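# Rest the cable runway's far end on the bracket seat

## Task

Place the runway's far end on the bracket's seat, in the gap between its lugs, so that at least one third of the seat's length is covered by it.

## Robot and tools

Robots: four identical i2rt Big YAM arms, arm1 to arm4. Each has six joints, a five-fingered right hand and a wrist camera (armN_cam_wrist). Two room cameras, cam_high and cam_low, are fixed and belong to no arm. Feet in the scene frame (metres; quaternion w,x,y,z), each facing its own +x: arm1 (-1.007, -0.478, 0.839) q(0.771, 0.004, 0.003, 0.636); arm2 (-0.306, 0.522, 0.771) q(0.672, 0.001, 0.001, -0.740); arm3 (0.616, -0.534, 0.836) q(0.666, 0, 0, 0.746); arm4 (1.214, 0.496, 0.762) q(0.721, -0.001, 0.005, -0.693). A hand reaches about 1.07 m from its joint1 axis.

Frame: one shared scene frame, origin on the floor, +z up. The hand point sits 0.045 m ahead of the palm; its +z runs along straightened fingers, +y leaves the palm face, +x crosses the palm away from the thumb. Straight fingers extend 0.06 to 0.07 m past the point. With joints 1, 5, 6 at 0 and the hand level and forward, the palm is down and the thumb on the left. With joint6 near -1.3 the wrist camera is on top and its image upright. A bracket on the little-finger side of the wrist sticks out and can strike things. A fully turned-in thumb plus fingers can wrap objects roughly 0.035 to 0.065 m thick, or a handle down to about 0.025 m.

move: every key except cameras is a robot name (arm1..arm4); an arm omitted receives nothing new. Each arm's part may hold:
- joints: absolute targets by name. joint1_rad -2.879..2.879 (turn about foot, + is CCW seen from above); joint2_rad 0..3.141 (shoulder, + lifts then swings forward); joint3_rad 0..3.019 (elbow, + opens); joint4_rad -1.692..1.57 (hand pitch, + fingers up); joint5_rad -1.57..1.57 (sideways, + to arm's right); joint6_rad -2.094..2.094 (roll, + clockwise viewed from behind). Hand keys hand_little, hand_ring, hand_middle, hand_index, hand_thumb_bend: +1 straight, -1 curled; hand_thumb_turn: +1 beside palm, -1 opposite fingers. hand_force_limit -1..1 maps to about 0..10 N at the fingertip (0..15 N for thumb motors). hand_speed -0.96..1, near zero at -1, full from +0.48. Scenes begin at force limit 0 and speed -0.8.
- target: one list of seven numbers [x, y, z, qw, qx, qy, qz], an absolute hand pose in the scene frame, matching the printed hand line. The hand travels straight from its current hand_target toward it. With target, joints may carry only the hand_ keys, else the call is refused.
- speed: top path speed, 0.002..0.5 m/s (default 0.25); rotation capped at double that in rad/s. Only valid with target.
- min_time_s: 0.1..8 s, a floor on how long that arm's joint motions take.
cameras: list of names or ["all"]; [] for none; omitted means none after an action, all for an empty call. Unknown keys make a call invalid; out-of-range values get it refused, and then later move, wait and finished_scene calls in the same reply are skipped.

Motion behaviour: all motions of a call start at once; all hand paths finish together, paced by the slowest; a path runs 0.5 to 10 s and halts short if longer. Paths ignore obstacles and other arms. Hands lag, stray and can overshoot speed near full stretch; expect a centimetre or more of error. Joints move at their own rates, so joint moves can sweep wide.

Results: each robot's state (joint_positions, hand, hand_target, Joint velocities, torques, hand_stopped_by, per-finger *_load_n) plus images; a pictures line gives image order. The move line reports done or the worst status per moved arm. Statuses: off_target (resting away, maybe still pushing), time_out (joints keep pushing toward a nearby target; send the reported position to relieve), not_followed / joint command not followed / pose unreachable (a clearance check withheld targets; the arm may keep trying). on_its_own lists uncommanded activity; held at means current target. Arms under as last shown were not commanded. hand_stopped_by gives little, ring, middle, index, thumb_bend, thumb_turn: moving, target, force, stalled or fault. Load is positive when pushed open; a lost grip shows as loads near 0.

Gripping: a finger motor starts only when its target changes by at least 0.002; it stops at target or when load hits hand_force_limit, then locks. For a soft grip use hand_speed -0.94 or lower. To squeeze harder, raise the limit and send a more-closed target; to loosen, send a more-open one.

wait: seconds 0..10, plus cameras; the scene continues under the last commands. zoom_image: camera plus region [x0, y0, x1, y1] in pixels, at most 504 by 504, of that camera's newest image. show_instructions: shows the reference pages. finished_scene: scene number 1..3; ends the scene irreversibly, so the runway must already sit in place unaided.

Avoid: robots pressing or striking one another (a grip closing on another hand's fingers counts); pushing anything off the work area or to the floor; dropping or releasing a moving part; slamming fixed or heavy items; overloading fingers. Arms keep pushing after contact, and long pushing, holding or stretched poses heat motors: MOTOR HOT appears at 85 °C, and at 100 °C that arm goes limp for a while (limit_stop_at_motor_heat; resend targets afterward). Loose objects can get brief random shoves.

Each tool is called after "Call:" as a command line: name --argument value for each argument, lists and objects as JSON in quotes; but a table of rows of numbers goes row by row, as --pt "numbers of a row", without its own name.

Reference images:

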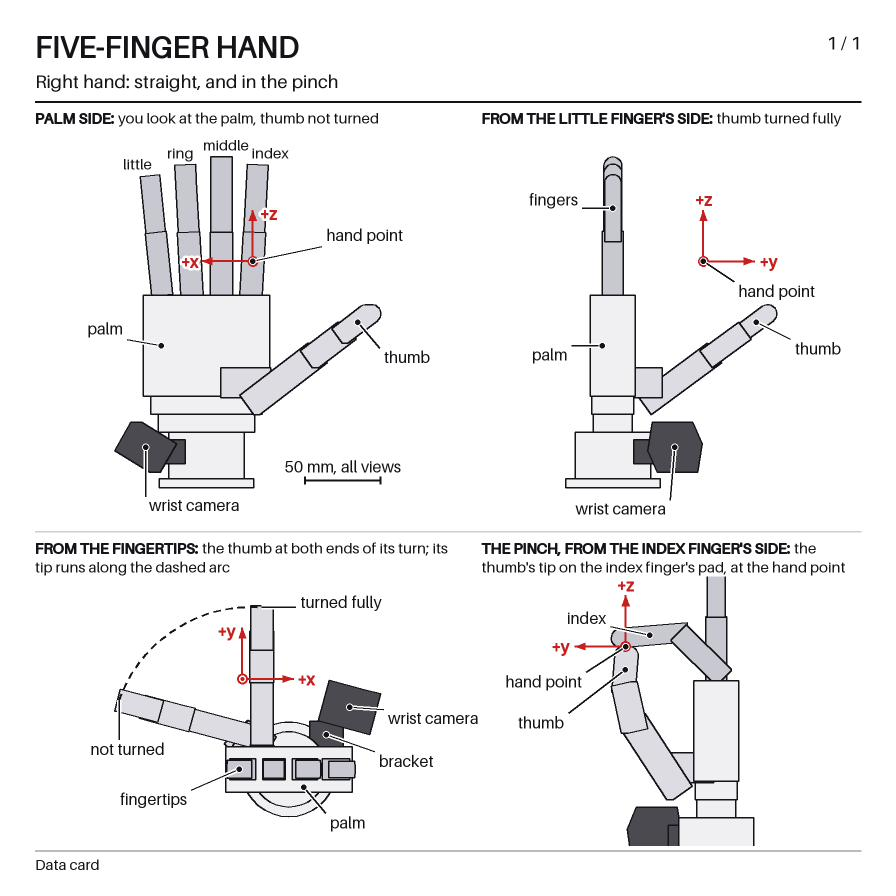

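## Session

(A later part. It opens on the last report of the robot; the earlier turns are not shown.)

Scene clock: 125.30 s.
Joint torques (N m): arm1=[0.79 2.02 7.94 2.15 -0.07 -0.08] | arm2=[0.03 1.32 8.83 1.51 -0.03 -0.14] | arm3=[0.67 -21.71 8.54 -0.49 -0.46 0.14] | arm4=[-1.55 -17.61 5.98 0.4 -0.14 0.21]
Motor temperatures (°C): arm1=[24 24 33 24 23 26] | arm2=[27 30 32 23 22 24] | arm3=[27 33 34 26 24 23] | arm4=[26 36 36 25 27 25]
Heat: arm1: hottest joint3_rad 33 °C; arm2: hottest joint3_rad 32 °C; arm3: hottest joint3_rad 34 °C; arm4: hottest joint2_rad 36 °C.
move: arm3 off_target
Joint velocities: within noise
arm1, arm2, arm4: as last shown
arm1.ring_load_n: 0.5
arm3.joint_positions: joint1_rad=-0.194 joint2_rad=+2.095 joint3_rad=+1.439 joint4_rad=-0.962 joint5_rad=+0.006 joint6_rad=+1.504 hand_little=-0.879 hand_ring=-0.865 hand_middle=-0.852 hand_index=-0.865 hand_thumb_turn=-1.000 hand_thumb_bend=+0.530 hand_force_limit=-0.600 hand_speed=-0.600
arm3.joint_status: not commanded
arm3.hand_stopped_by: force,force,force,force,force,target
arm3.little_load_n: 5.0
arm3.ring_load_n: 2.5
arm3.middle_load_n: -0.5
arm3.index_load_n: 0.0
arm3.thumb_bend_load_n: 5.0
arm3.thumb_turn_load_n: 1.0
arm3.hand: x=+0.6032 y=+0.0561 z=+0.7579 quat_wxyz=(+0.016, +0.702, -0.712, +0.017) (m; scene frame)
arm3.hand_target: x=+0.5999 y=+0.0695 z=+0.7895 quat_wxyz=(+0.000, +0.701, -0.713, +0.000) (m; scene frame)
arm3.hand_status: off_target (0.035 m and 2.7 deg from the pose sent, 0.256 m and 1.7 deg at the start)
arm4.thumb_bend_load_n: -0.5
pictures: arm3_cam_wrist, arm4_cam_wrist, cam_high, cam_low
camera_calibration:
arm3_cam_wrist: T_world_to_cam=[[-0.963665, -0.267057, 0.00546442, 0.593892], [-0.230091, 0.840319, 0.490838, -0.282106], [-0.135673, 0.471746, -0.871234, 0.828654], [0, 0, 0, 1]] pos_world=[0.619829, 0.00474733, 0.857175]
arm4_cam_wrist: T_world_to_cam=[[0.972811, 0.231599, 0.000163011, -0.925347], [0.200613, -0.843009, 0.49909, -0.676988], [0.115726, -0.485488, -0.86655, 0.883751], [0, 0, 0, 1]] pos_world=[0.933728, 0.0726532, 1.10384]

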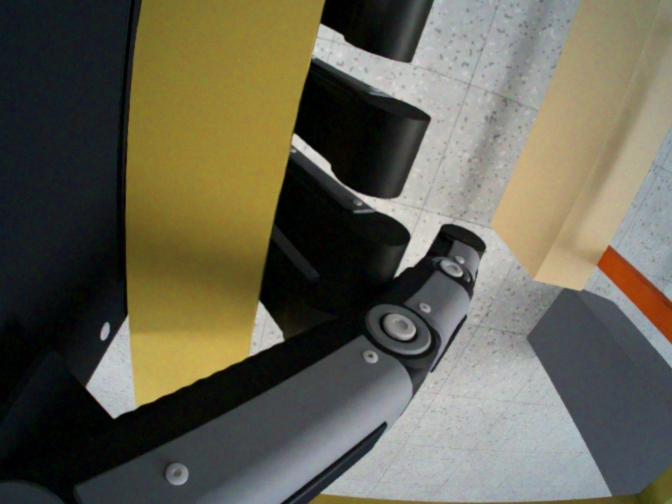

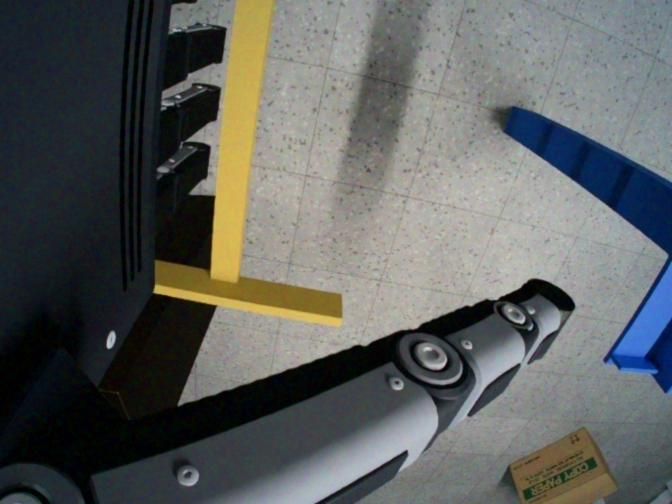

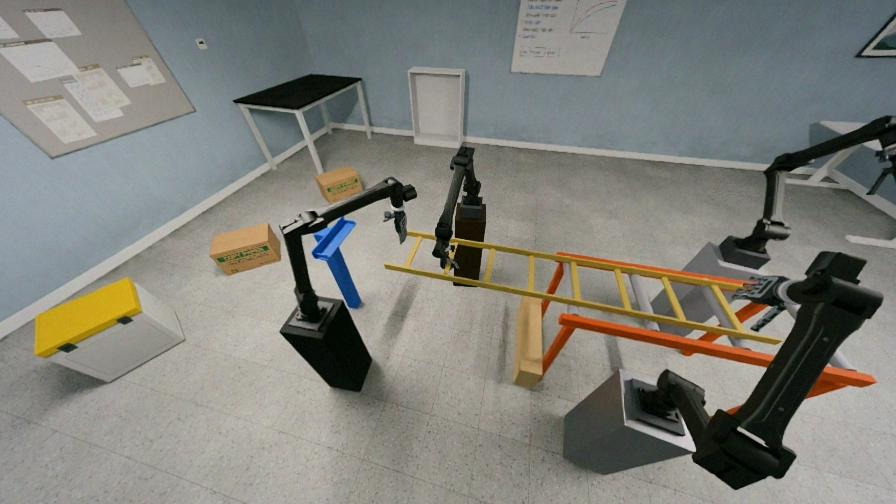

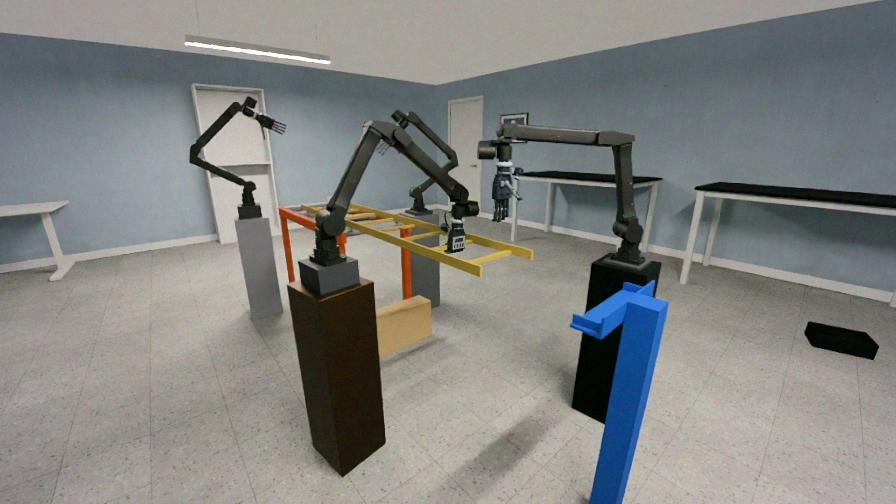

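Call:
move --arm4 '{"target":[0.889,-0.048,0.85,0,0.6928,0.7212,0],"speed":0.2}' --cameras '["arm4_cam_wrist","cam_low"]'

Scene clock: 159.10 s.
Joint torques (N m): arm1=[0.73 2.02 7.95 2.15 -0.07 -0.08] | arm2=[0.09 1.2 8.81 1.54 -0.04 -0.13] | arm3=[0.03 -21.01 8.47 -0.27 -0.49 0.12] | arm4=[-2.32 -21.07 10.28 0.8 -0.12 -0.12]
Motor temperatures (°C): arm1=[24 24 33 24 23 25] | arm2=[27 30 32 23 22 24] | arm3=[27 36 33 26 24 23] | arm4=[26 37 34 25 27 25]
Heat: arm1: hottest joint3_rad 33 °C; arm2: hottest joint3_rad 32 °C; arm3: hottest joint2_rad 36 °C; arm4: hottest joint2_rad 37 °C.
move: arm4 off_target
Joint velocities: within noise
arm1, arm2, arm3: as last shown
arm1.ring_load_n: 0.0
arm3.little_load_n: 5.5
arm3.ring_load_n: 2.0
arm3.thumb_bend_load_n: 5.5
arm4.joint_positions: joint1_rad=-0.674 joint2_rad=+2.080 joint3_rad=+1.853 joint4_rad=-1.393 joint5_rad=-0.008 joint6_rad=+0.899 hand_little=+1.000 hand_ring=+1.000 hand_middle=+1.000 hand_index=+1.000 hand_thumb_turn=-1.000 hand_thumb_bend=+1.000 hand_force_limit=+0.000 hand_speed=+0.000
arm4.joint_status: not commanded
arm4.hand_stopped_by: target,target,target,target,target,target
arm4.little_load_n: 0.0
arm4.ring_load_n: 0.0
arm4.middle_load_n: 0.0
arm4.index_load_n: 0.0
arm4.thumb_bend_load_n: 0.0
arm4.thumb_turn_load_n: 0.0
arm4.hand: x=+0.9053 y=-0.0363 z=+0.8369 quat_wxyz=(+0.004, -0.694, -0.719, -0.024) (m; scene frame)
arm4.hand_target: x=+0.8894 y=-0.0471 z=+0.8503 quat_wxyz=(+0.000, -0.693, -0.721, +0.000) (m; scene frame)
arm4.hand_status: off_target (0.024 m and 2.8 deg from the pose sent, 0.176 m and 2.5 deg at the start)
pictures: arm4_cam_wrist, cam_low
camera_calibration:
arm4_cam_wrist: T_world_to_cam=[[0.96273, 0.265964, 0.0491349, -0.902103], [0.213743, -0.859481, 0.464334, -0.613782], [0.165727, -0.436526, -0.884296, 0.690312], [0, 0, 0, 1]] pos_world=[0.88527, 0.0137324, 0.939765]

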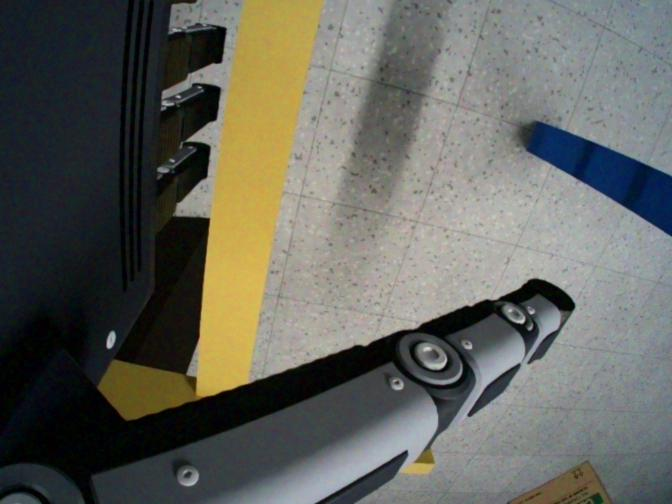

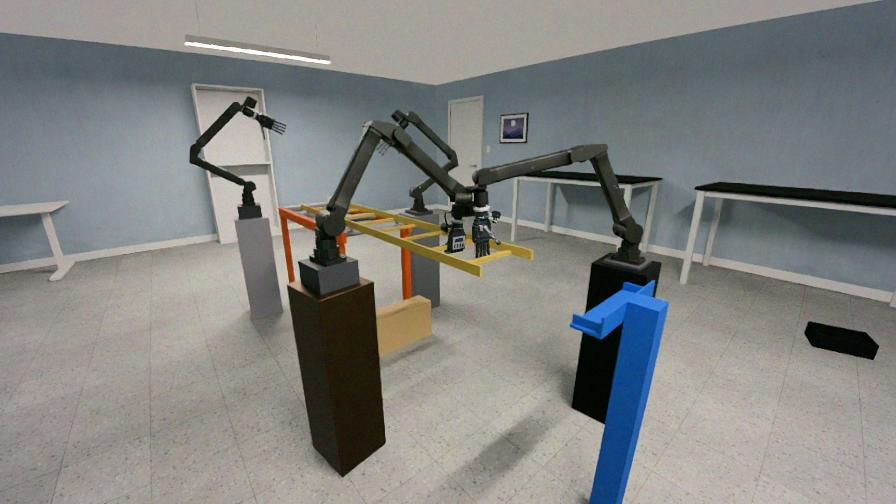

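Call:
move --arm4 '{"target":[0.880,-0.054,0.84,0,0.6928,0.7212,0],"speed":0.1}' --cameras '["arm4_cam_wrist"]'

Scene clock: 171.57 s.
Joint torques (N m): arm1=[0.79 2.08 7.95 2.17 -0.06 -0.07] | arm2=[0.03 1.26 8.84 1.54 -0.04 -0.13] | arm3=[0.26 -20.25 8.46 -0.36 -0.53 0.17] | arm4=[-2.26 -19.78 10.5 0.79 -0.12 -0.11]
Motor temperatures (°C): arm1=[24 24 33 24 23 25] | arm2=[27 30 32 23 22 24] | arm3=[27 37 32 26 24 23] | arm4=[26 36 35 25 27 25]
Heat: arm1: hottest joint3_rad 33 °C; arm2: hottest joint3_rad 32 °C; arm3: hottest joint2_rad 37 °C; arm4: hottest joint2_rad 36 °C.
move: arm4 off_target
Joint velocities: within noise
arm1, arm2, arm3: as last shown
arm1.thumb_bend_load_n: -0.5
arm3.thumb_bend_load_n: 5.0
arm3.thumb_turn_load_n: 1.5
arm4.joint_positions: joint1_rad=-0.680 joint2_rad=+2.101 joint3_rad=+1.883 joint4_rad=-1.389 joint5_rad=-0.008 joint6_rad=+0.894 hand_little=+1.000 hand_ring=+1.000 hand_middle=+1.000 hand_index=+1.000 hand_thumb_turn=-1.000 hand_thumb_bend=+1.000 hand_force_limit=+0.000 hand_speed=+0.000
arm4.joint_status: not commanded
arm4.hand_stopped_by: target,target,target,target,target,target
arm4.little_load_n: 0.0
arm4.ring_load_n: 0.0
arm4.middle_load_n: 0.0
arm4.index_load_n: 0.0
arm4.thumb_bend_load_n: 0.0
arm4.thumb_turn_load_n: 0.0
arm4.hand: x=+0.8959 y=-0.0425 z=+0.8346 quat_wxyz=(+0.003, -0.695, -0.719, -0.018) (m; scene frame)
arm4.hand_target: x=+0.8804 y=-0.0533 z=+0.8403 quat_wxyz=(+0.000, -0.693, -0.721, +0.001) (m; scene frame)
arm4.hand_status: off_target (0.020 m and 2.1 deg from the pose sent, 0.031 m and 2.8 deg at the start)
pictures: arm4_cam_wrist
camera_calibration:
arm4_cam_wrist: T_world_to_cam=[[0.963253, 0.265746, 0.0390088, -0.883306], [0.216689, -0.854684, 0.471763, -0.624665], [0.15871, -0.445975, -0.880862, 0.690154], [0, 0, 0, 1]] pos_world=[0.876671, 0.00863539, 0.937082]

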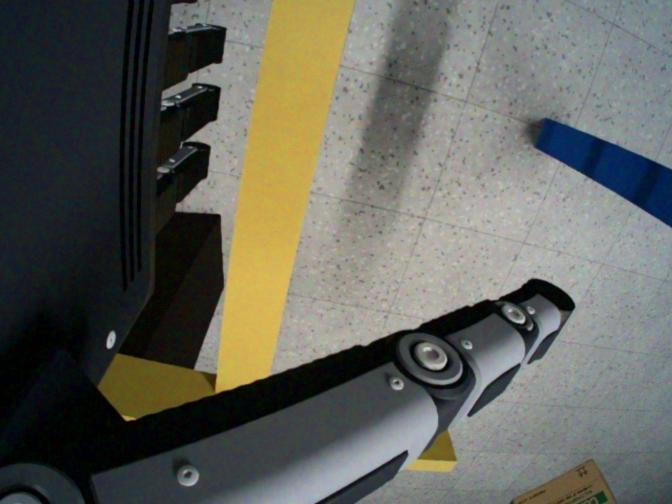

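Call:
move --arm4 '{"target":[0.877,-0.056,0.768,0,0.6928,0.7212,0],"speed":0.12}' --cameras '["arm4_cam_wrist"]'

Call:
move --arm4 '{"joints":{"hand_little":-0.6,"hand_ring":-0.6,"hand_middle":-0.6,"hand_index":-0.6,"hand_speed":-0.7,"hand_force_limit":-0.4}}' --cameras '["arm4_cam_wrist"]'

Scene clock: 182.03 s.
Joint torques (N m): arm1=[0.73 2.08 7.95 2.14 -0.07 -0.07] | arm2=[0.03 1.2 8.81 1.52 -0.03 -0.13] | arm3=[0.38 -21.48 8.54 -0.65 -0.48 0.16] | arm4=[-2.37 -21.3 6 1.02 -0.15 -0.11]
Motor temperatures (°C): arm1=[24 24 34 24 23 25] | arm2=[27 30 32 23 22 24] | arm3=[27 37 32 26 24 23] | arm4=[26 38 38 25 27 25]
Heat: arm1: hottest joint3_rad 34 °C; arm2: hottest joint3_rad 32 °C; arm3: hottest joint2_rad 37 °C; arm4: hottest joint2_rad 38 °C.
move: arm4 off_target
Joint velocities: within noise
arm1, arm2, arm3: as last shown
arm1.thumb_bend_load_n: 0.0
arm3.thumb_bend_load_n: 5.5
arm3.thumb_turn_load_n: 1.0
arm4.joint_positions: joint1_rad=-0.680 joint2_rad=+2.174 joint3_rad=+1.863 joint4_rad=-1.246 joint5_rad=-0.008 joint6_rad=+0.893 hand_little=+1.000 hand_ring=+1.000 hand_middle=+1.000 hand_index=+1.000 hand_thumb_turn=-1.000 hand_thumb_bend=+1.000 hand_force_limit=+0.000 hand_speed=+0.000
arm4.joint_status: not commanded
arm4.hand_stopped_by: target,target,target,target,target,target
arm4.little_load_n: 0.0
arm4.ring_load_n: 0.0
arm4.middle_load_n: 0.0
arm4.index_load_n: 0.0
arm4.thumb_bend_load_n: 0.0
arm4.thumb_turn_load_n: 0.0
arm4.hand: x=+0.8806 y=-0.0621 z=+0.7808 quat_wxyz=(+0.000, -0.694, -0.720, +0.007) (m; scene frame)
arm4.hand_target: x=+0.8773 y=-0.0558 z=+0.7681 quat_wxyz=(+0.000, -0.693, -0.721, +0.000) (m; scene frame)
arm4.hand_status: off_target (0.015 m and 0.9 deg from the pose sent, 0.070 m and 2.1 deg at the start)
pictures: arm4_cam_wrist
camera_calibration:
arm4_cam_wrist: T_world_to_cam=[[0.963496, 0.26772, -0.00106804, -0.830053], [0.232475, -0.834662, 0.499295, -0.646867], [0.13278, -0.481317, -0.866432, 0.645814], [0, 0, 0, 1]] pos_world=[0.864382, -0.00685203, 0.881645]

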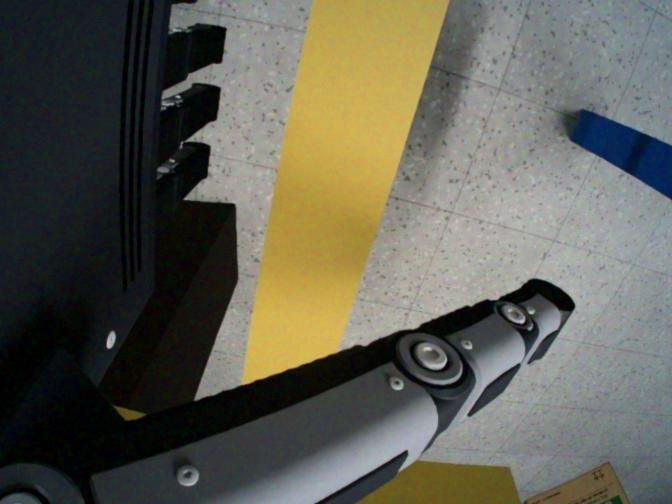

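Scene clock: 184.43 s.
Joint torques (N m): arm1=[0.73 2.02 7.95 2.15 -0.07 -0.08] | arm2=[0.09 1.26 8.81 1.54 -0.03 -0.13] | arm3=[0.38 -20.6 8.66 -0.27 -0.25 0.19] | arm4=[-2.2 -24.23 6.39 0.66 0 -0.1]
Motor temperatures (°C): arm1=[24 24 34 24 23 25] | arm2=[27 30 32 23 22 24] | arm3=[27 37 32 26 24 23] | arm4=[26 38 38 25 27 25]
Heat: arm1: hottest joint3_rad 34 °C; arm2: hottest joint3_rad 32 °C; arm3: hottest joint2_rad 37 °C; arm4: hottest joint2_rad 38 °C.
move: arm4 done
Joint velocities: within noise
arm1, arm2, arm3: as last shown
arm3.joint_positions: joint1_rad=-0.192 joint2_rad=+2.092 joint3_rad=+1.439 joint4_rad=-0.965 joint5_rad=+0.001 joint6_rad=+1.504 hand_little=-0.879 hand_ring=-0.865 hand_middle=-0.852 hand_index=-0.865 hand_thumb_turn=-1.000 hand_thumb_bend=+0.530 hand_force_limit=-0.600 hand_speed=-0.600
arm3.little_load_n: 4.0
arm3.ring_load_n: 1.0
arm3.thumb_bend_load_n: 5.0
arm3.hand: x=+0.6009 y=+0.0559 z=+0.7597 quat_wxyz=(+0.017, +0.703, -0.711, +0.016) (m; scene frame)
arm3.hand_target: x=+0.5999 y=+0.0694 z=+0.7895 quat_wxyz=(+0.000, +0.701, -0.713, +0.000) (m; scene frame)
arm4.joint_positions: joint1_rad=-0.680 joint2_rad=+2.200 joint3_rad=+1.857 joint4_rad=-1.239 joint5_rad=-0.012 joint6_rad=+0.893 hand_little=-0.600 hand_ring=-0.600 hand_middle=-0.600 hand_index=-0.600 hand_thumb_turn=-1.000 hand_thumb_bend=+1.000 hand_force_limit=-0.400 hand_speed=-0.700
arm4.joint_status: all done
arm4.hand_stopped_by: target,target,target,target,target,target
arm4.little_load_n: 0.0
arm4.ring_load_n: 2.0
arm4.middle_load_n: 0.5
arm4.index_load_n: 0.0
arm4.thumb_bend_load_n: 0.0
arm4.thumb_turn_load_n: 0.0
arm4.hand: x=+0.8835 y=-0.0593 z=+0.7626 quat_wxyz=(+0.000, -0.694, -0.720, -0.006) (m; scene frame)
arm4.hand_target: x=+0.8773 y=-0.0559 z=+0.7683 quat_wxyz=(+0.000, -0.693, -0.721, +0.000) (m; scene frame)
arm4.hand_status: not commanded
pictures: arm4_cam_wrist
camera_calibration:
arm4_cam_wrist: T_world_to_cam=[[0.963249, 0.267683, 0.0222871, -0.851264], [0.223119, -0.843559, 0.488494, -0.620139], [0.149562, -0.465569, -0.872282, 0.621598], [0, 0, 0, 1]] pos_world=[0.865376, -0.00585802, 0.864116]

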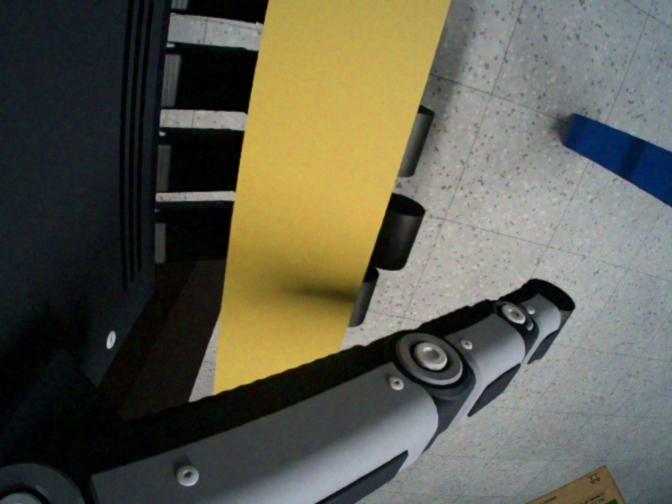

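Call:
move --arm4 '{"joints":{"hand_little":-0.98,"hand_ring":-0.98,"hand_middle":-0.98,"hand_index":-0.98,"hand_speed":-0.85,"hand_force_limit":-0.1}}'

Call:
move --arm4 '{"joints":{"hand_thumb_bend":-0.5,"hand_speed":-0.6,"hand_force_limit":-0.6}}' --cameras '["arm4_cam_wrist"]'

Call:
move --arm4 '{"target":[1.11,-0.060,0.795,0,0.6928,0.7212,0],"speed":0.1}' --arm3 '{"target":[0.833,0.07,0.82,0,0.7009,-0.7133,0],"speed":0.1}' --cameras '["arm3_cam_wrist","arm4_cam_wrist","cam_high","cam_low"]'

Call:
zoom_image --camera "cam_high" --region '[280, 180, 480, 300]'

Call:
zoom_image --camera "cam_low" --region '[430, 180, 690, 360]'

Scene clock: 199.37 s.
Joint torques (N m): arm1=[0.73 2.14 7.94 2.14 -0.06 -0.08] | arm2=[-0.03 1.26 8.81 1.52 -0.04 -0.13] | arm3=[-1.03 -21.3 8.29 -0.59 0.02 0.12] | arm4=[-2.55 -25.52 6.99 0.55 0.09 -0.09]
Motor temperatures (°C): arm1=[24 24 34 24 23 25] | arm2=[27 30 32 23 22 24] | arm3=[27 37 32 26 24 23] | arm4=[25 40 38 25 27 25]
Heat: arm1: hottest joint3_rad 34 °C; arm2: hottest joint3_rad 32 °C; arm3: hottest joint2_rad 37 °C; arm4: hottest joint2_rad 40 °C.
move: arm4 off_target
Joint velocities: within noise
arm1, arm2, arm3: as last shown
arm3.joint_positions: joint1_rad=-0.180 joint2_rad=+2.092 joint3_rad=+1.439 joint4_rad=-0.965 joint5_rad=-0.005 joint6_rad=+1.511 hand_little=-0.879 hand_ring=-0.865 hand_middle=-0.852 hand_index=-0.865 hand_thumb_turn=-1.000 hand_thumb_bend=+0.530 hand_force_limit=-0.600 hand_speed=-0.600
arm3.little_load_n: 5.0
arm3.ring_load_n: 1.5
arm3.hand: x=+0.5925 y=+0.0561 z=+0.7600 quat_wxyz=(+0.019, +0.705, -0.709, +0.014) (m; scene frame)
arm4.joint_positions: joint1_rad=-0.676 joint2_rad=+2.217 joint3_rad=+1.847 joint4_rad=-1.238 joint5_rad=-0.014 joint6_rad=+0.891 hand_little=-0.979 hand_ring=-0.792 hand_middle=-0.834 hand_index=-0.979 hand_thumb_turn=-1.000 hand_thumb_bend=+1.000 hand_force_limit=-0.100 hand_speed=-0.850
arm4.joint_status: hand_ring off_target (ended at -0.792, target -0.980); hand_middle off_target (ended at -0.834, target -0.980); the others done
arm4.hand_stopped_by: target,force,force,target,target,target
arm4.little_load_n: 3.5
arm4.ring_load_n: 0.0
arm4.middle_load_n: 0.0
arm4.index_load_n: 2.0
arm4.thumb_bend_load_n: 0.0
arm4.thumb_turn_load_n: 0.0
arm4.hand: x=+0.8898 y=-0.0557 z=+0.7489 quat_wxyz=(+0.000, -0.692, -0.722, -0.019) (m; scene frame)
arm4.hand_target: x=+0.8771 y=-0.0558 z=+0.7681 quat_wxyz=(+0.000, -0.693, -0.721, +0.000) (m; scene frame)
arm4.hand_status: not commanded
pictures: none

Scene clock: 202.30 s.
Joint torques (N m): arm1=[0.73 2.02 7.94 2.15 -0.07 -0.07] | arm2=[0.09 1.26 8.83 1.54 -0.03 -0.13] | arm3=[-1.44 -20.19 8.72 -0.35 0.03 0.1] | arm4=[-2.49 -25.58 6.99 0.58 0.09 -0.09]
Motor temperatures (°C): arm1=[24 24 34 24 23 25] | arm2=[27 30 32 23 22 24] | arm3=[27 36 32 26 24 23] | arm4=[25 40 37 25 27 25]
Heat: arm1: hottest joint3_rad 34 °C; arm2: hottest joint3_rad 32 °C; arm3: hottest joint2_rad 36 °C; arm4: hottest joint2_rad 40 °C.
move: arm4 off_target
Joint velocities: within noise
arm1, arm2, arm3: as last shown
arm2.index_load_n: -0.5
arm3.index_load_n: 0.5
arm3.thumb_bend_load_n: 5.5
arm4.joint_positions: joint1_rad=-0.676 joint2_rad=+2.217 joint3_rad=+1.847 joint4_rad=-1.238 joint5_rad=-0.014 joint6_rad=+0.891 hand_little=-0.979 hand_ring=-0.792 hand_middle=-0.834 hand_index=-0.979 hand_thumb_turn=-1.000 hand_thumb_bend=+0.530 hand_force_limit=-0.600 hand_speed=-0.600
arm4.joint_status: hand_thumb_bend off_target (ended at +0.530, target -0.500); the others done
arm4.hand_stopped_by: target,force,force,target,force,target
arm4.little_load_n: 3.5
arm4.ring_load_n: 0.0
arm4.middle_load_n: -0.5
arm4.index_load_n: 2.0
arm4.thumb_bend_load_n: 4.0
arm4.thumb_turn_load_n: 1.0
arm4.hand: x=+0.8898 y=-0.0557 z=+0.7489 quat_wxyz=(+0.000, -0.692, -0.722, -0.019) (m; scene frame)
arm4.hand_target: x=+0.8771 y=-0.0558 z=+0.7681 quat_wxyz=(+0.000, -0.693, -0.721, +0.000) (m; scene frame)
arm4.hand_status: not commanded
pictures: arm4_cam_wrist
camera_calibration:
arm4_cam_wrist: T_world_to_cam=[[0.961004, 0.272972, 0.0442462, -0.872108], [0.220063, -0.851795, 0.475413, -0.599782], [0.167463, -0.447137, -0.878649, 0.600186], [0, 0, 0, 1]] pos_world=[0.86958, -0.00446476, 0.851085]

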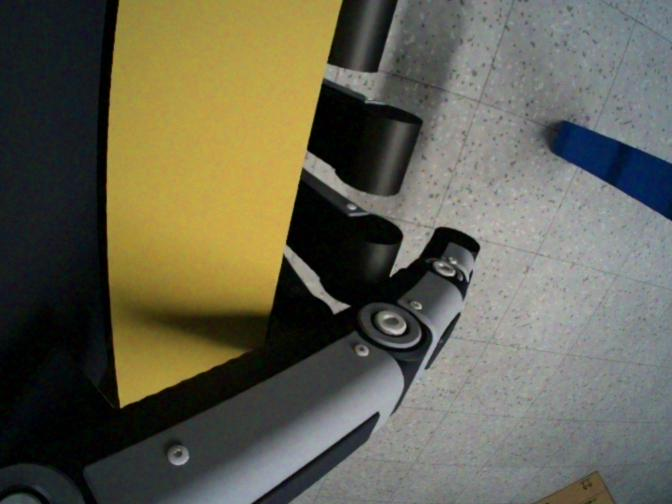

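Scene clock: 205.53 s.
Joint torques (N m): arm1=[0.79 2.02 7.94 2.14 -0.07 -0.08] | arm2=[0.09 1.32 8.81 1.54 -0.04 -0.13] | arm3=[-0.91 -23.53 13.27 -2.37 -0.08 -0.07] | arm4=[-1.73 -24.76 6.46 0.12 -0.04 -0.15]
Motor temperatures (°C): arm1=[24 24 34 24 23 25] | arm2=[27 30 33 23 22 24] | arm3=[27 37 32 26 24 23] | arm4=[25 40 37 25 27 25]
Heat: arm1: hottest joint3_rad 34 °C; arm2: hottest joint3_rad 33 °C; arm3: hottest joint2_rad 37 °C; arm4: hottest joint2_rad 40 °C.
move: arm3 off_target; arm4 off_target
Joint velocities: within noise
arm1.joint_positions: joint1_rad=+0.055 joint2_rad=+0.556 joint3_rad=+1.367 joint4_rad=-1.245 joint5_rad=-0.137 joint6_rad=-1.072 hand_little=+1.000 hand_ring=+1.000 hand_middle=+1.000 hand_index=+1.000 hand_thumb_turn=+1.000 hand_thumb_bend=+1.000 hand_force_limit=+0.000 hand_speed=-0.800
arm1.joint_status: not commanded
arm1.hand_stopped_by: target,target,target,target,target,target
arm1.little_load_n: 0.0
arm1.ring_load_n: 0.0
arm1.middle_load_n: 0.0
arm1.index_load_n: 0.0
arm1.thumb_bend_load_n: 0.0
arm1.thumb_turn_load_n: 0.0
arm1.hand: x=-0.9609 y=-0.2606 z=+1.3390 quat_wxyz=(-0.477, +0.735, +0.410, +0.254) (m; scene frame)
arm1.hand_target: x=-0.9611 y=-0.2623 z=+1.3488 quat_wxyz=(-0.485, +0.729, +0.407, +0.260) (m; scene frame)
arm1.hand_status: not commanded
arm2.joint_positions: joint1_rad=-0.345 joint2_rad=+0.638 joint3_rad=+1.353 joint4_rad=-1.482 joint5_rad=-0.071 joint6_rad=-1.449 hand_little=+1.000 hand_ring=+1.000 hand_middle=+1.000 hand_index=+1.000 hand_thumb_turn=+1.000 hand_thumb_bend=+1.000 hand_force_limit=+0.000 hand_speed=-0.800
arm2.joint_status: not commanded
arm2.hand_stopped_by: target,target,target,target,target,target
arm2.little_load_n: 0.0
arm2.ring_load_n: 0.0
arm2.middle_load_n: 0.0
arm2.index_load_n: 0.0
arm2.thumb_bend_load_n: 0.0
arm2.thumb_turn_load_n: -0.5
arm2.hand: x=-0.4364 y=+0.3437 z=+1.2156 quat_wxyz=(+0.297, +0.456, -0.799, +0.254) (m; scene frame)
arm2.hand_target: x=-0.4361 y=+0.3443 z=+1.2232 quat_wxyz=(+0.304, +0.455, -0.796, +0.259) (m; scene frame)
arm2.hand_status: not commanded
arm3.joint_positions: joint1_rad=-0.544 joint2_rad=+2.200 joint3_rad=+1.644 joint4_rad=-1.073 joint5_rad=-0.001 joint6_rad=+1.155 hand_little=-0.879 hand_ring=-0.865 hand_middle=-0.852 hand_index=-0.865 hand_thumb_turn=-1.000 hand_thumb_bend=+0.530 hand_force_limit=-0.600 hand_speed=-0.600
arm3.joint_status: not commanded
arm3.hand_stopped_by: force,force,force,force,force,target
arm3.little_load_n: 10.5
arm3.ring_load_n: 5.5
arm3.middle_load_n: -0.5
arm3.index_load_n: 0.0
arm3.thumb_bend_load_n: 5.5
arm3.thumb_turn_load_n: 1.0
arm3.hand: x=+0.8105 y=+0.0507 z=+0.7635 quat_wxyz=(+0.027, +0.702, -0.712, +0.010) (m; scene frame)
arm3.hand_target: x=+0.8317 y=+0.0678 z=+0.8190 quat_wxyz=(-0.001, +0.701, -0.713, +0.000) (m; scene frame)
arm3.hand_status: off_target (0.064 m and 3.3 deg from the pose sent, 0.248 m and 2.8 deg at the start)
arm4.joint_positions: joint1_rad=-0.342 joint2_rad=+1.965 joint3_rad=+1.439 joint4_rad=-1.111 joint5_rad=-0.010 joint6_rad=+1.243 hand_little=-0.979 hand_ring=-0.792 hand_middle=-0.834 hand_index=-0.980 hand_thumb_turn=-1.000 hand_thumb_bend=+0.530 hand_force_limit=-0.600 hand_speed=-0.600
arm4.joint_status: not commanded
arm4.hand_stopped_by: target,force,force,target,force,target
arm4.little_load_n: 7.5
arm4.ring_load_n: 0.0
arm4.middle_load_n: -0.5
arm4.index_load_n: 0.0
arm4.thumb_bend_load_n: 4.0
arm4.thumb_turn_load_n: 1.0
arm4.hand: x=+1.1138 y=-0.0517 z=+0.7546 quat_wxyz=(+0.015, -0.698, -0.715, -0.031) (m; scene frame)
arm4.hand_target: x=+1.1103 y=-0.0594 z=+0.7937 quat_wxyz=(+0.000, -0.693, -0.721, +0.000) (m; scene frame)
arm4.hand_status: off_target (0.041 m and 4.0 deg from the pose sent, 0.225 m and 2.2 deg at the start)
pictures: arm3_cam_wrist, arm4_cam_wrist, cam_high, cam_low
camera_calibration:
arm3_cam_wrist: T_world_to_cam=[[-0.963469, -0.265838, 0.0325174, 0.771245], [-0.215956, 0.842956, 0.492736, -0.245724], [-0.158398, 0.467713, -0.869571, 0.881547], [0, 0, 0, 1]] pos_world=[0.829641, -0.000150907, 0.862566]
arm4_cam_wrist: T_world_to_cam=[[0.965984, 0.253927, 0.0489432, -1.09883], [0.207146, -0.873091, 0.441364, -0.609361], [0.154806, -0.416212, -0.895993, 0.59833], [0, 0, 0, 1]] pos_world=[1.09506, -0.00397219, 0.858829]

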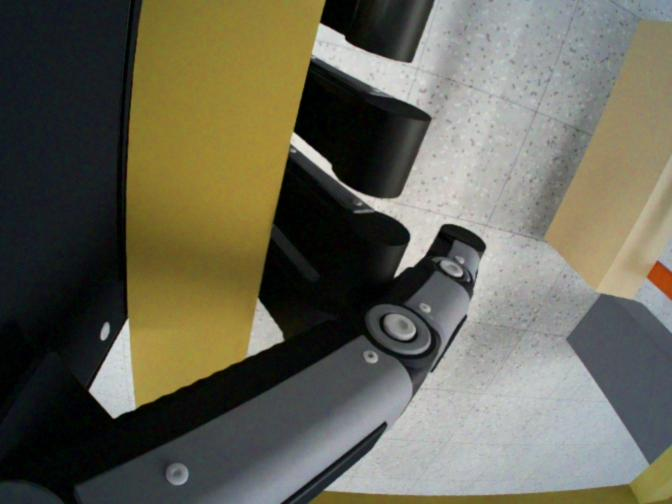

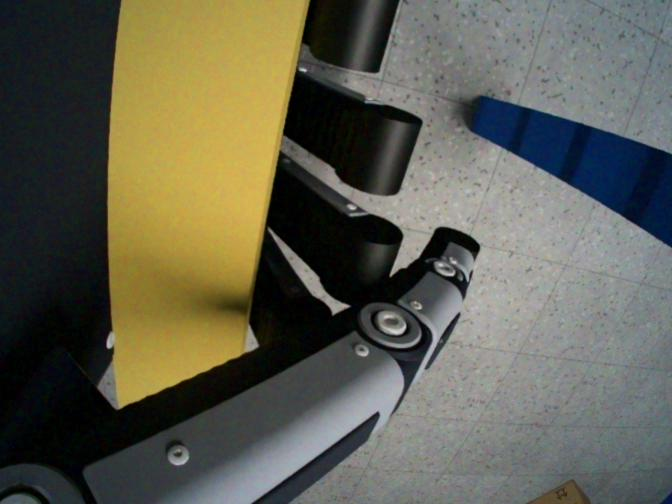

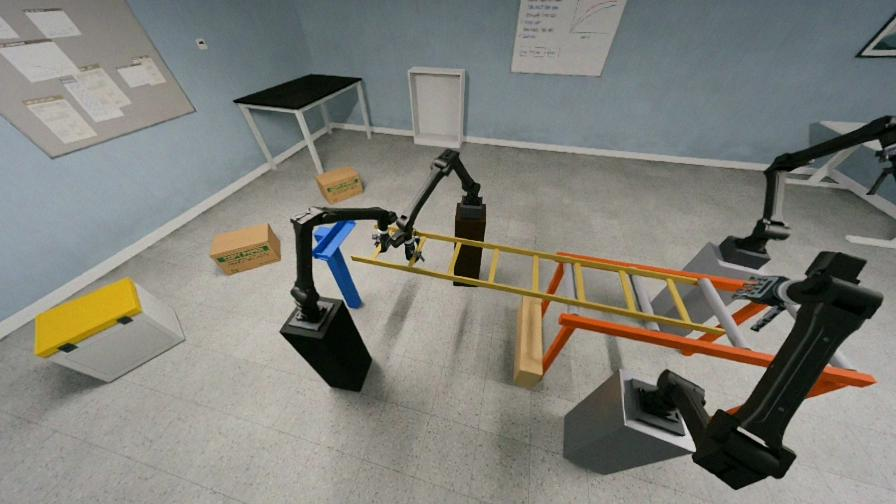

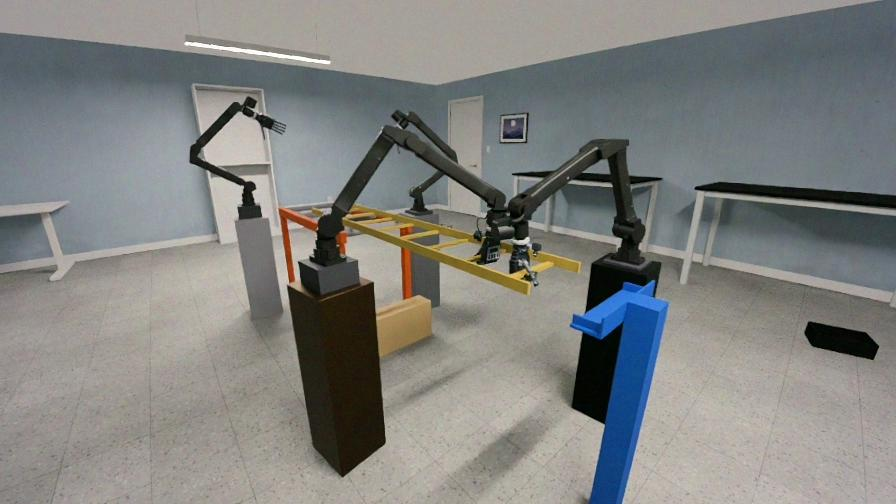

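Scaled by 2.520 from the camera's 896x504 image, which has a finer 1280x720 frame.

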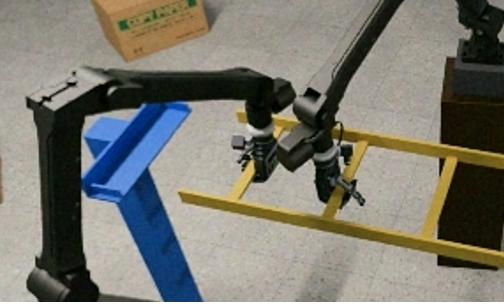

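Scaled by 1.938 from the camera's 896x504 image, which has a finer 1280x720 frame.

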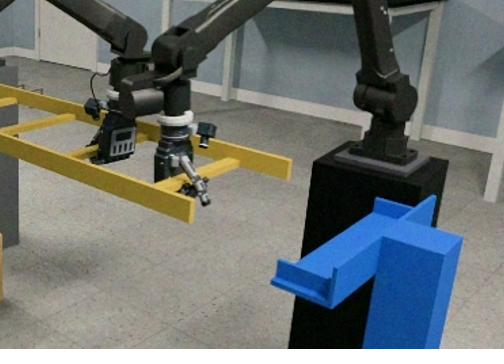

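Call:
move --arm4 '{"target":[1.215,-0.065,0.805,0,0.6928,0.7212,0],"speed":0.08}' --arm3 '{"target":[0.94,0.066,0.845,0,0.7009,-0.7133,0],"speed":0.08}' --cameras '["arm4_cam_wrist","cam_high","cam_low"]'

Call:
zoom_image --camera "cam_high" --region '[290, 200, 410, 290]'

Call:
zoom_image --camera "cam_low" --region '[530, 220, 690, 340]'

Scene clock: 227.00 s.
Joint torques (N m): arm1=[0.73 1.96 7.95 2.14 -0.06 -0.07] | arm2=[0.03 1.26 8.81 1.55 -0.03 -0.13] | arm3=[-2.78 -26.4 15.36 -2.71 -0.09 -0.15] | arm4=[-0.91 -25.58 6.6 -0.55 -0.2 -0.12]
Motor temperatures (°C): arm1=[24 24 34 24 23 25] | arm2=[27 30 33 23 22 24] | arm3=[27 38 37 26 24 23] | arm4=[25 43 36 25 27 25]
Heat: arm1: hottest joint3_rad 34 °C; arm2: hottest joint3_rad 33 °C; arm3: hottest joint2_rad 38 °C; arm4: hottest joint2_rad 43 °C.
move: arm3 off_target; arm4 off_target
Joint velocities: within noise
arm1, arm2: as last shown
arm2.thumb_turn_load_n: 0.0
arm3.joint_positions: joint1_rad=-0.683 joint2_rad=+2.322 joint3_rad=+1.875 joint4_rad=-1.214 joint5_rad=+0.000 joint6_rad=+1.013 hand_little=-0.879 hand_ring=-0.865 hand_middle=-0.852 hand_index=-0.865 hand_thumb_turn=-1.000 hand_thumb_bend=+0.530 hand_force_limit=-0.600 hand_speed=-0.600
arm3.joint_status: not commanded
arm3.hand_stopped_by: force,force,force,force,force,target
arm3.little_load_n: 15.0
arm3.ring_load_n: 5.0
arm3.middle_load_n: -0.5
arm3.index_load_n: 0.0
arm3.thumb_bend_load_n: 5.5
arm3.thumb_turn_load_n: 1.0
arm3.hand: x=+0.9071 y=+0.0453 z=+0.7653 quat_wxyz=(+0.044, +0.702, -0.711, +0.010) (m; scene frame)
arm3.hand_target: x=+0.9370 y=+0.0620 z=+0.8433 quat_wxyz=(-0.002, +0.701, -0.714, +0.000) (m; scene frame)
arm3.hand_status: off_target (0.089 m and 5.1 deg from the pose sent, 0.154 m and 3.3 deg at the start)
arm4.joint_positions: joint1_rad=-0.160 joint2_rad=+1.928 joint3_rad=+1.386 joint4_rad=-1.097 joint5_rad=-0.005 joint6_rad=+1.431 hand_little=-0.978 hand_ring=-0.792 hand_middle=-0.834 hand_index=-0.980 hand_thumb_turn=-1.000 hand_thumb_bend=+0.530 hand_force_limit=-0.600 hand_speed=-0.600
arm4.joint_status: not commanded
arm4.hand_stopped_by: target,force,force,target,force,target
arm4.little_load_n: 9.0
arm4.ring_load_n: 0.0
arm4.middle_load_n: 0.0
arm4.index_load_n: 0.0
arm4.thumb_bend_load_n: 4.0
arm4.thumb_turn_load_n: 1.0
arm4.hand: x=+1.2109 y=-0.0567 z=+0.7546 quat_wxyz=(+0.023, -0.700, -0.713, -0.028) (m; scene frame)
arm4.hand_target: x=+1.2153 y=-0.0643 z=+0.8028 quat_wxyz=(+0.000, -0.693, -0.721, +0.000) (m; scene frame)
arm4.hand_status: off_target (0.051 m and 4.4 deg from the pose sent, 0.114 m and 4.1 deg at the start)
pictures: arm4_cam_wrist, cam_high, cam_low
camera_calibration:
arm4_cam_wrist: T_world_to_cam=[[0.967997, 0.248456, 0.0353746, -1.18394], [0.209407, -0.877336, 0.431776, -0.629671], [0.138313, -0.41055, -0.901287, 0.605538], [0, 0, 0, 1]] pos_world=[1.19415, -0.00967302, 0.859521]

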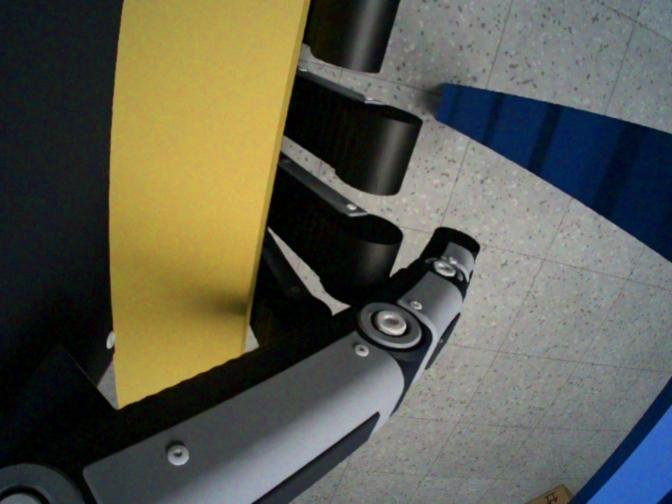

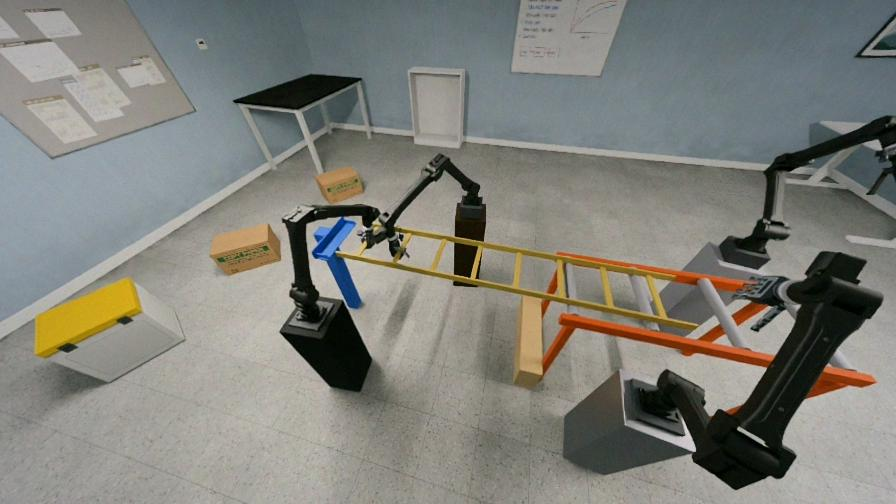

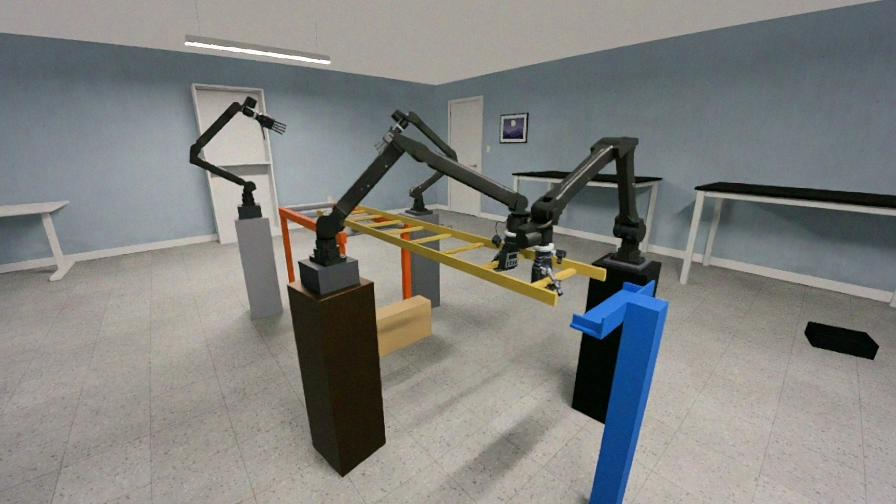

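Scaled by 4.200 from the camera's 896x504 image, which has a finer 1280x720 frame.

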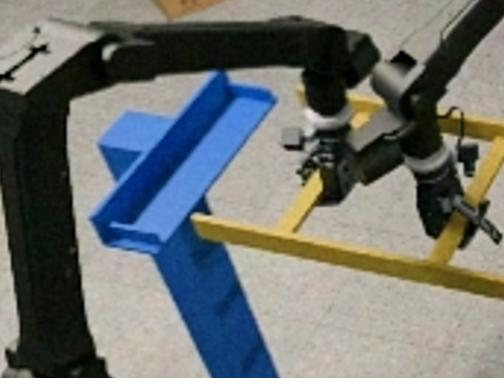

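Scaled by 3.150 from the camera's 896x504 image, which has a finer 1280x720 frame.

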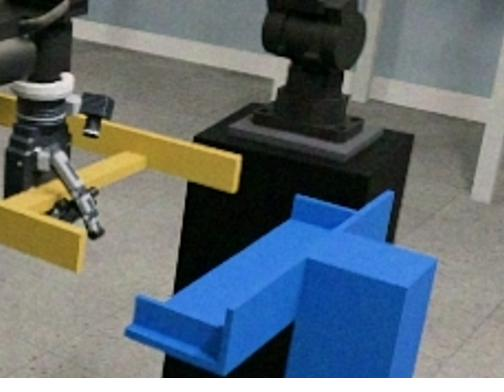

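Call:
move --arm4 '{"target":[1.318,-0.065,0.828,0,0.6928,0.7212,0],"speed":0.07}' --arm3 '{"target":[1.04,0.066,0.85,0,0.7009,-0.7133,0],"speed":0.07}' --cameras '["arm4_cam_wrist","cam_high","cam_low"]'

Call:
zoom_image --camera "cam_high" --region '[290, 200, 390, 280]'

Call:
zoom_image --camera "cam_low" --region '[540, 230, 680, 330]'

Scene clock: 259.37 s.
Joint torques (N m): arm1=[0.85 1.96 7.94 2.14 -0.06 -0.07] | arm2=[0.03 1.26 8.84 1.54 -0.03 -0.13] | arm3=[-1.38 -27.69 16.61 -2.15 -0.19 -0.04] | arm4=[-0.91 -27.52 8.53 -2.25 -0.37 -0.14]
Motor temperatures (°C): arm1=[24 24 34 24 23 25] | arm2=[27 30 33 23 22 24] | arm3=[27 37 38 26 24 23] | arm4=[25 46 36 25 27 25]
Heat: arm1: hottest joint3_rad 34 °C; arm2: hottest joint3_rad 33 °C; arm3: hottest joint3_rad 38 °C; arm4: hottest joint2_rad 46 °C.
move: arm3 off_target; arm4 off_target
Joint velocities: within noise
arm1, arm2: as last shown
arm3.joint_positions: joint1_rad=-0.799 joint2_rad=+2.525 joint3_rad=+2.263 joint4_rad=-1.419 joint5_rad=+0.001 joint6_rad=+0.897 hand_little=-0.879 hand_ring=-0.865 hand_middle=-0.852 hand_index=-0.865 hand_thumb_turn=-1.000 hand_thumb_bend=+0.530 hand_force_limit=-0.600 hand_speed=-0.600
arm3.joint_status: not commanded
arm3.hand_stopped_by: force,force,force,force,force,target
arm3.little_load_n: 16.0
arm3.ring_load_n: 4.0
arm3.middle_load_n: -0.5
arm3.index_load_n: 0.0
arm3.thumb_bend_load_n: 5.5
arm3.thumb_turn_load_n: 1.0
arm3.hand: x=+1.0064 y=+0.0466 z=+0.7667 quat_wxyz=(+0.054, +0.702, -0.710, +0.006) (m; scene frame)
arm3.hand_target: x=+1.0361 y=+0.0613 z=+0.8488 quat_wxyz=(-0.002, +0.700, -0.714, +0.000) (m; scene frame)
arm3.hand_status: off_target (0.092 m and 6.2 deg from the pose sent, 0.159 m and 5.1 deg at the start; pose on its path clipped on 11 of 75 steps)
arm4.joint_positions: joint1_rad=+0.031 joint2_rad=+1.919 joint3_rad=+1.376 joint4_rad=-1.105 joint5_rad=+0.000 joint6_rad=+1.625 hand_little=-0.978 hand_ring=-0.792 hand_middle=-0.834 hand_index=-0.980 hand_thumb_turn=-1.000 hand_thumb_bend=+0.530 hand_force_limit=-0.600 hand_speed=-0.600
arm4.joint_status: not commanded
arm4.hand_stopped_by: target,force,force,target,force,target
arm4.little_load_n: 11.5
arm4.ring_load_n: 0.0
arm4.middle_load_n: 0.0
arm4.index_load_n: 0.0
arm4.thumb_bend_load_n: 4.0
arm4.thumb_turn_load_n: 1.0
arm4.hand: x=+1.3102 y=-0.0538 z=+0.7541 quat_wxyz=(+0.034, -0.701, -0.712, -0.025) (m; scene frame)
arm4.hand_target: x=+1.3181 y=-0.0633 z=+0.8235 quat_wxyz=(+0.000, -0.693, -0.721, +0.000) (m; scene frame)
arm4.hand_status: off_target (0.075 m and 5.0 deg from the pose sent, 0.130 m and 4.4 deg at the start)
pictures: arm4_cam_wrist, cam_high, cam_low
camera_calibration:
arm4_cam_wrist: T_world_to_cam=[[0.96896, 0.246432, 0.0196911, -1.27025], [0.21577, -0.881893, 0.419176, -0.646746], [0.120664, -0.401916, -0.907692, 0.620912], [0, 0, 0, 1]] pos_world=[1.29545, -0.00777486, 0.85971]

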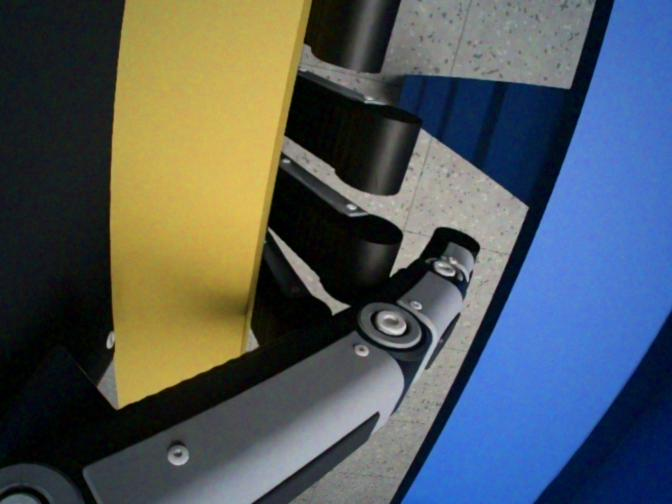

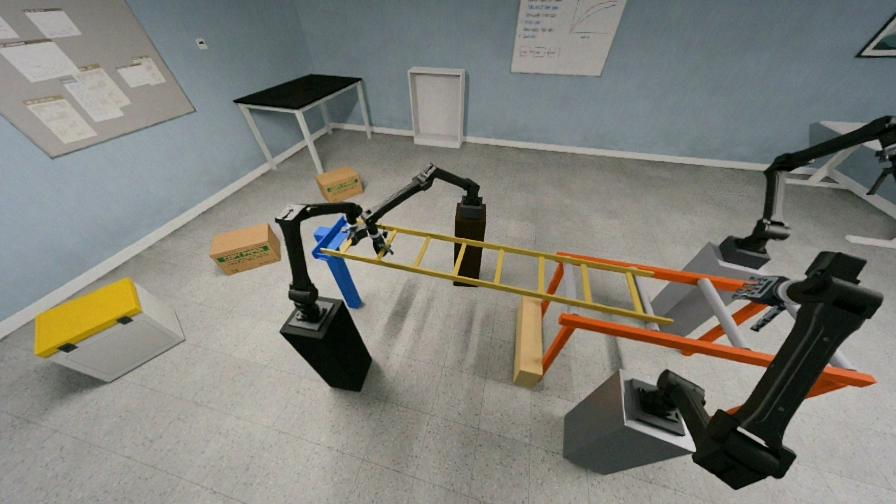

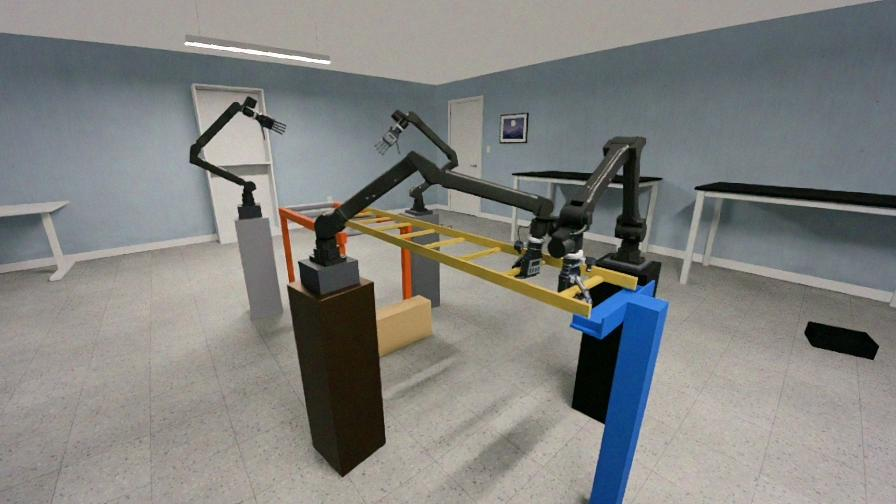

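Scaled by 5.040 from the camera's 896x504 image, which has a finer 1280x720 frame.

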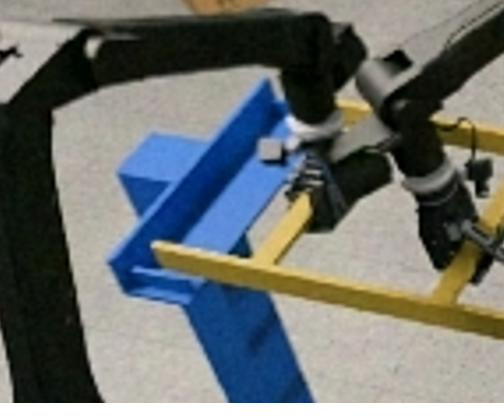

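Scaled by 3.600 from the camera's 896x504 image, which has a finer 1280x720 frame.

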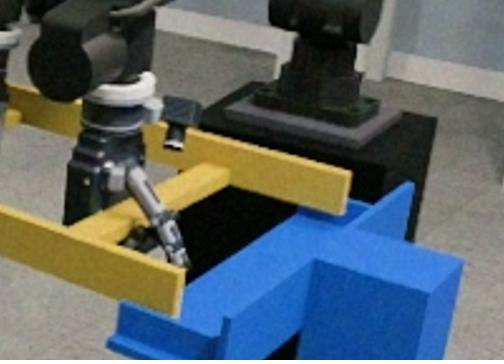

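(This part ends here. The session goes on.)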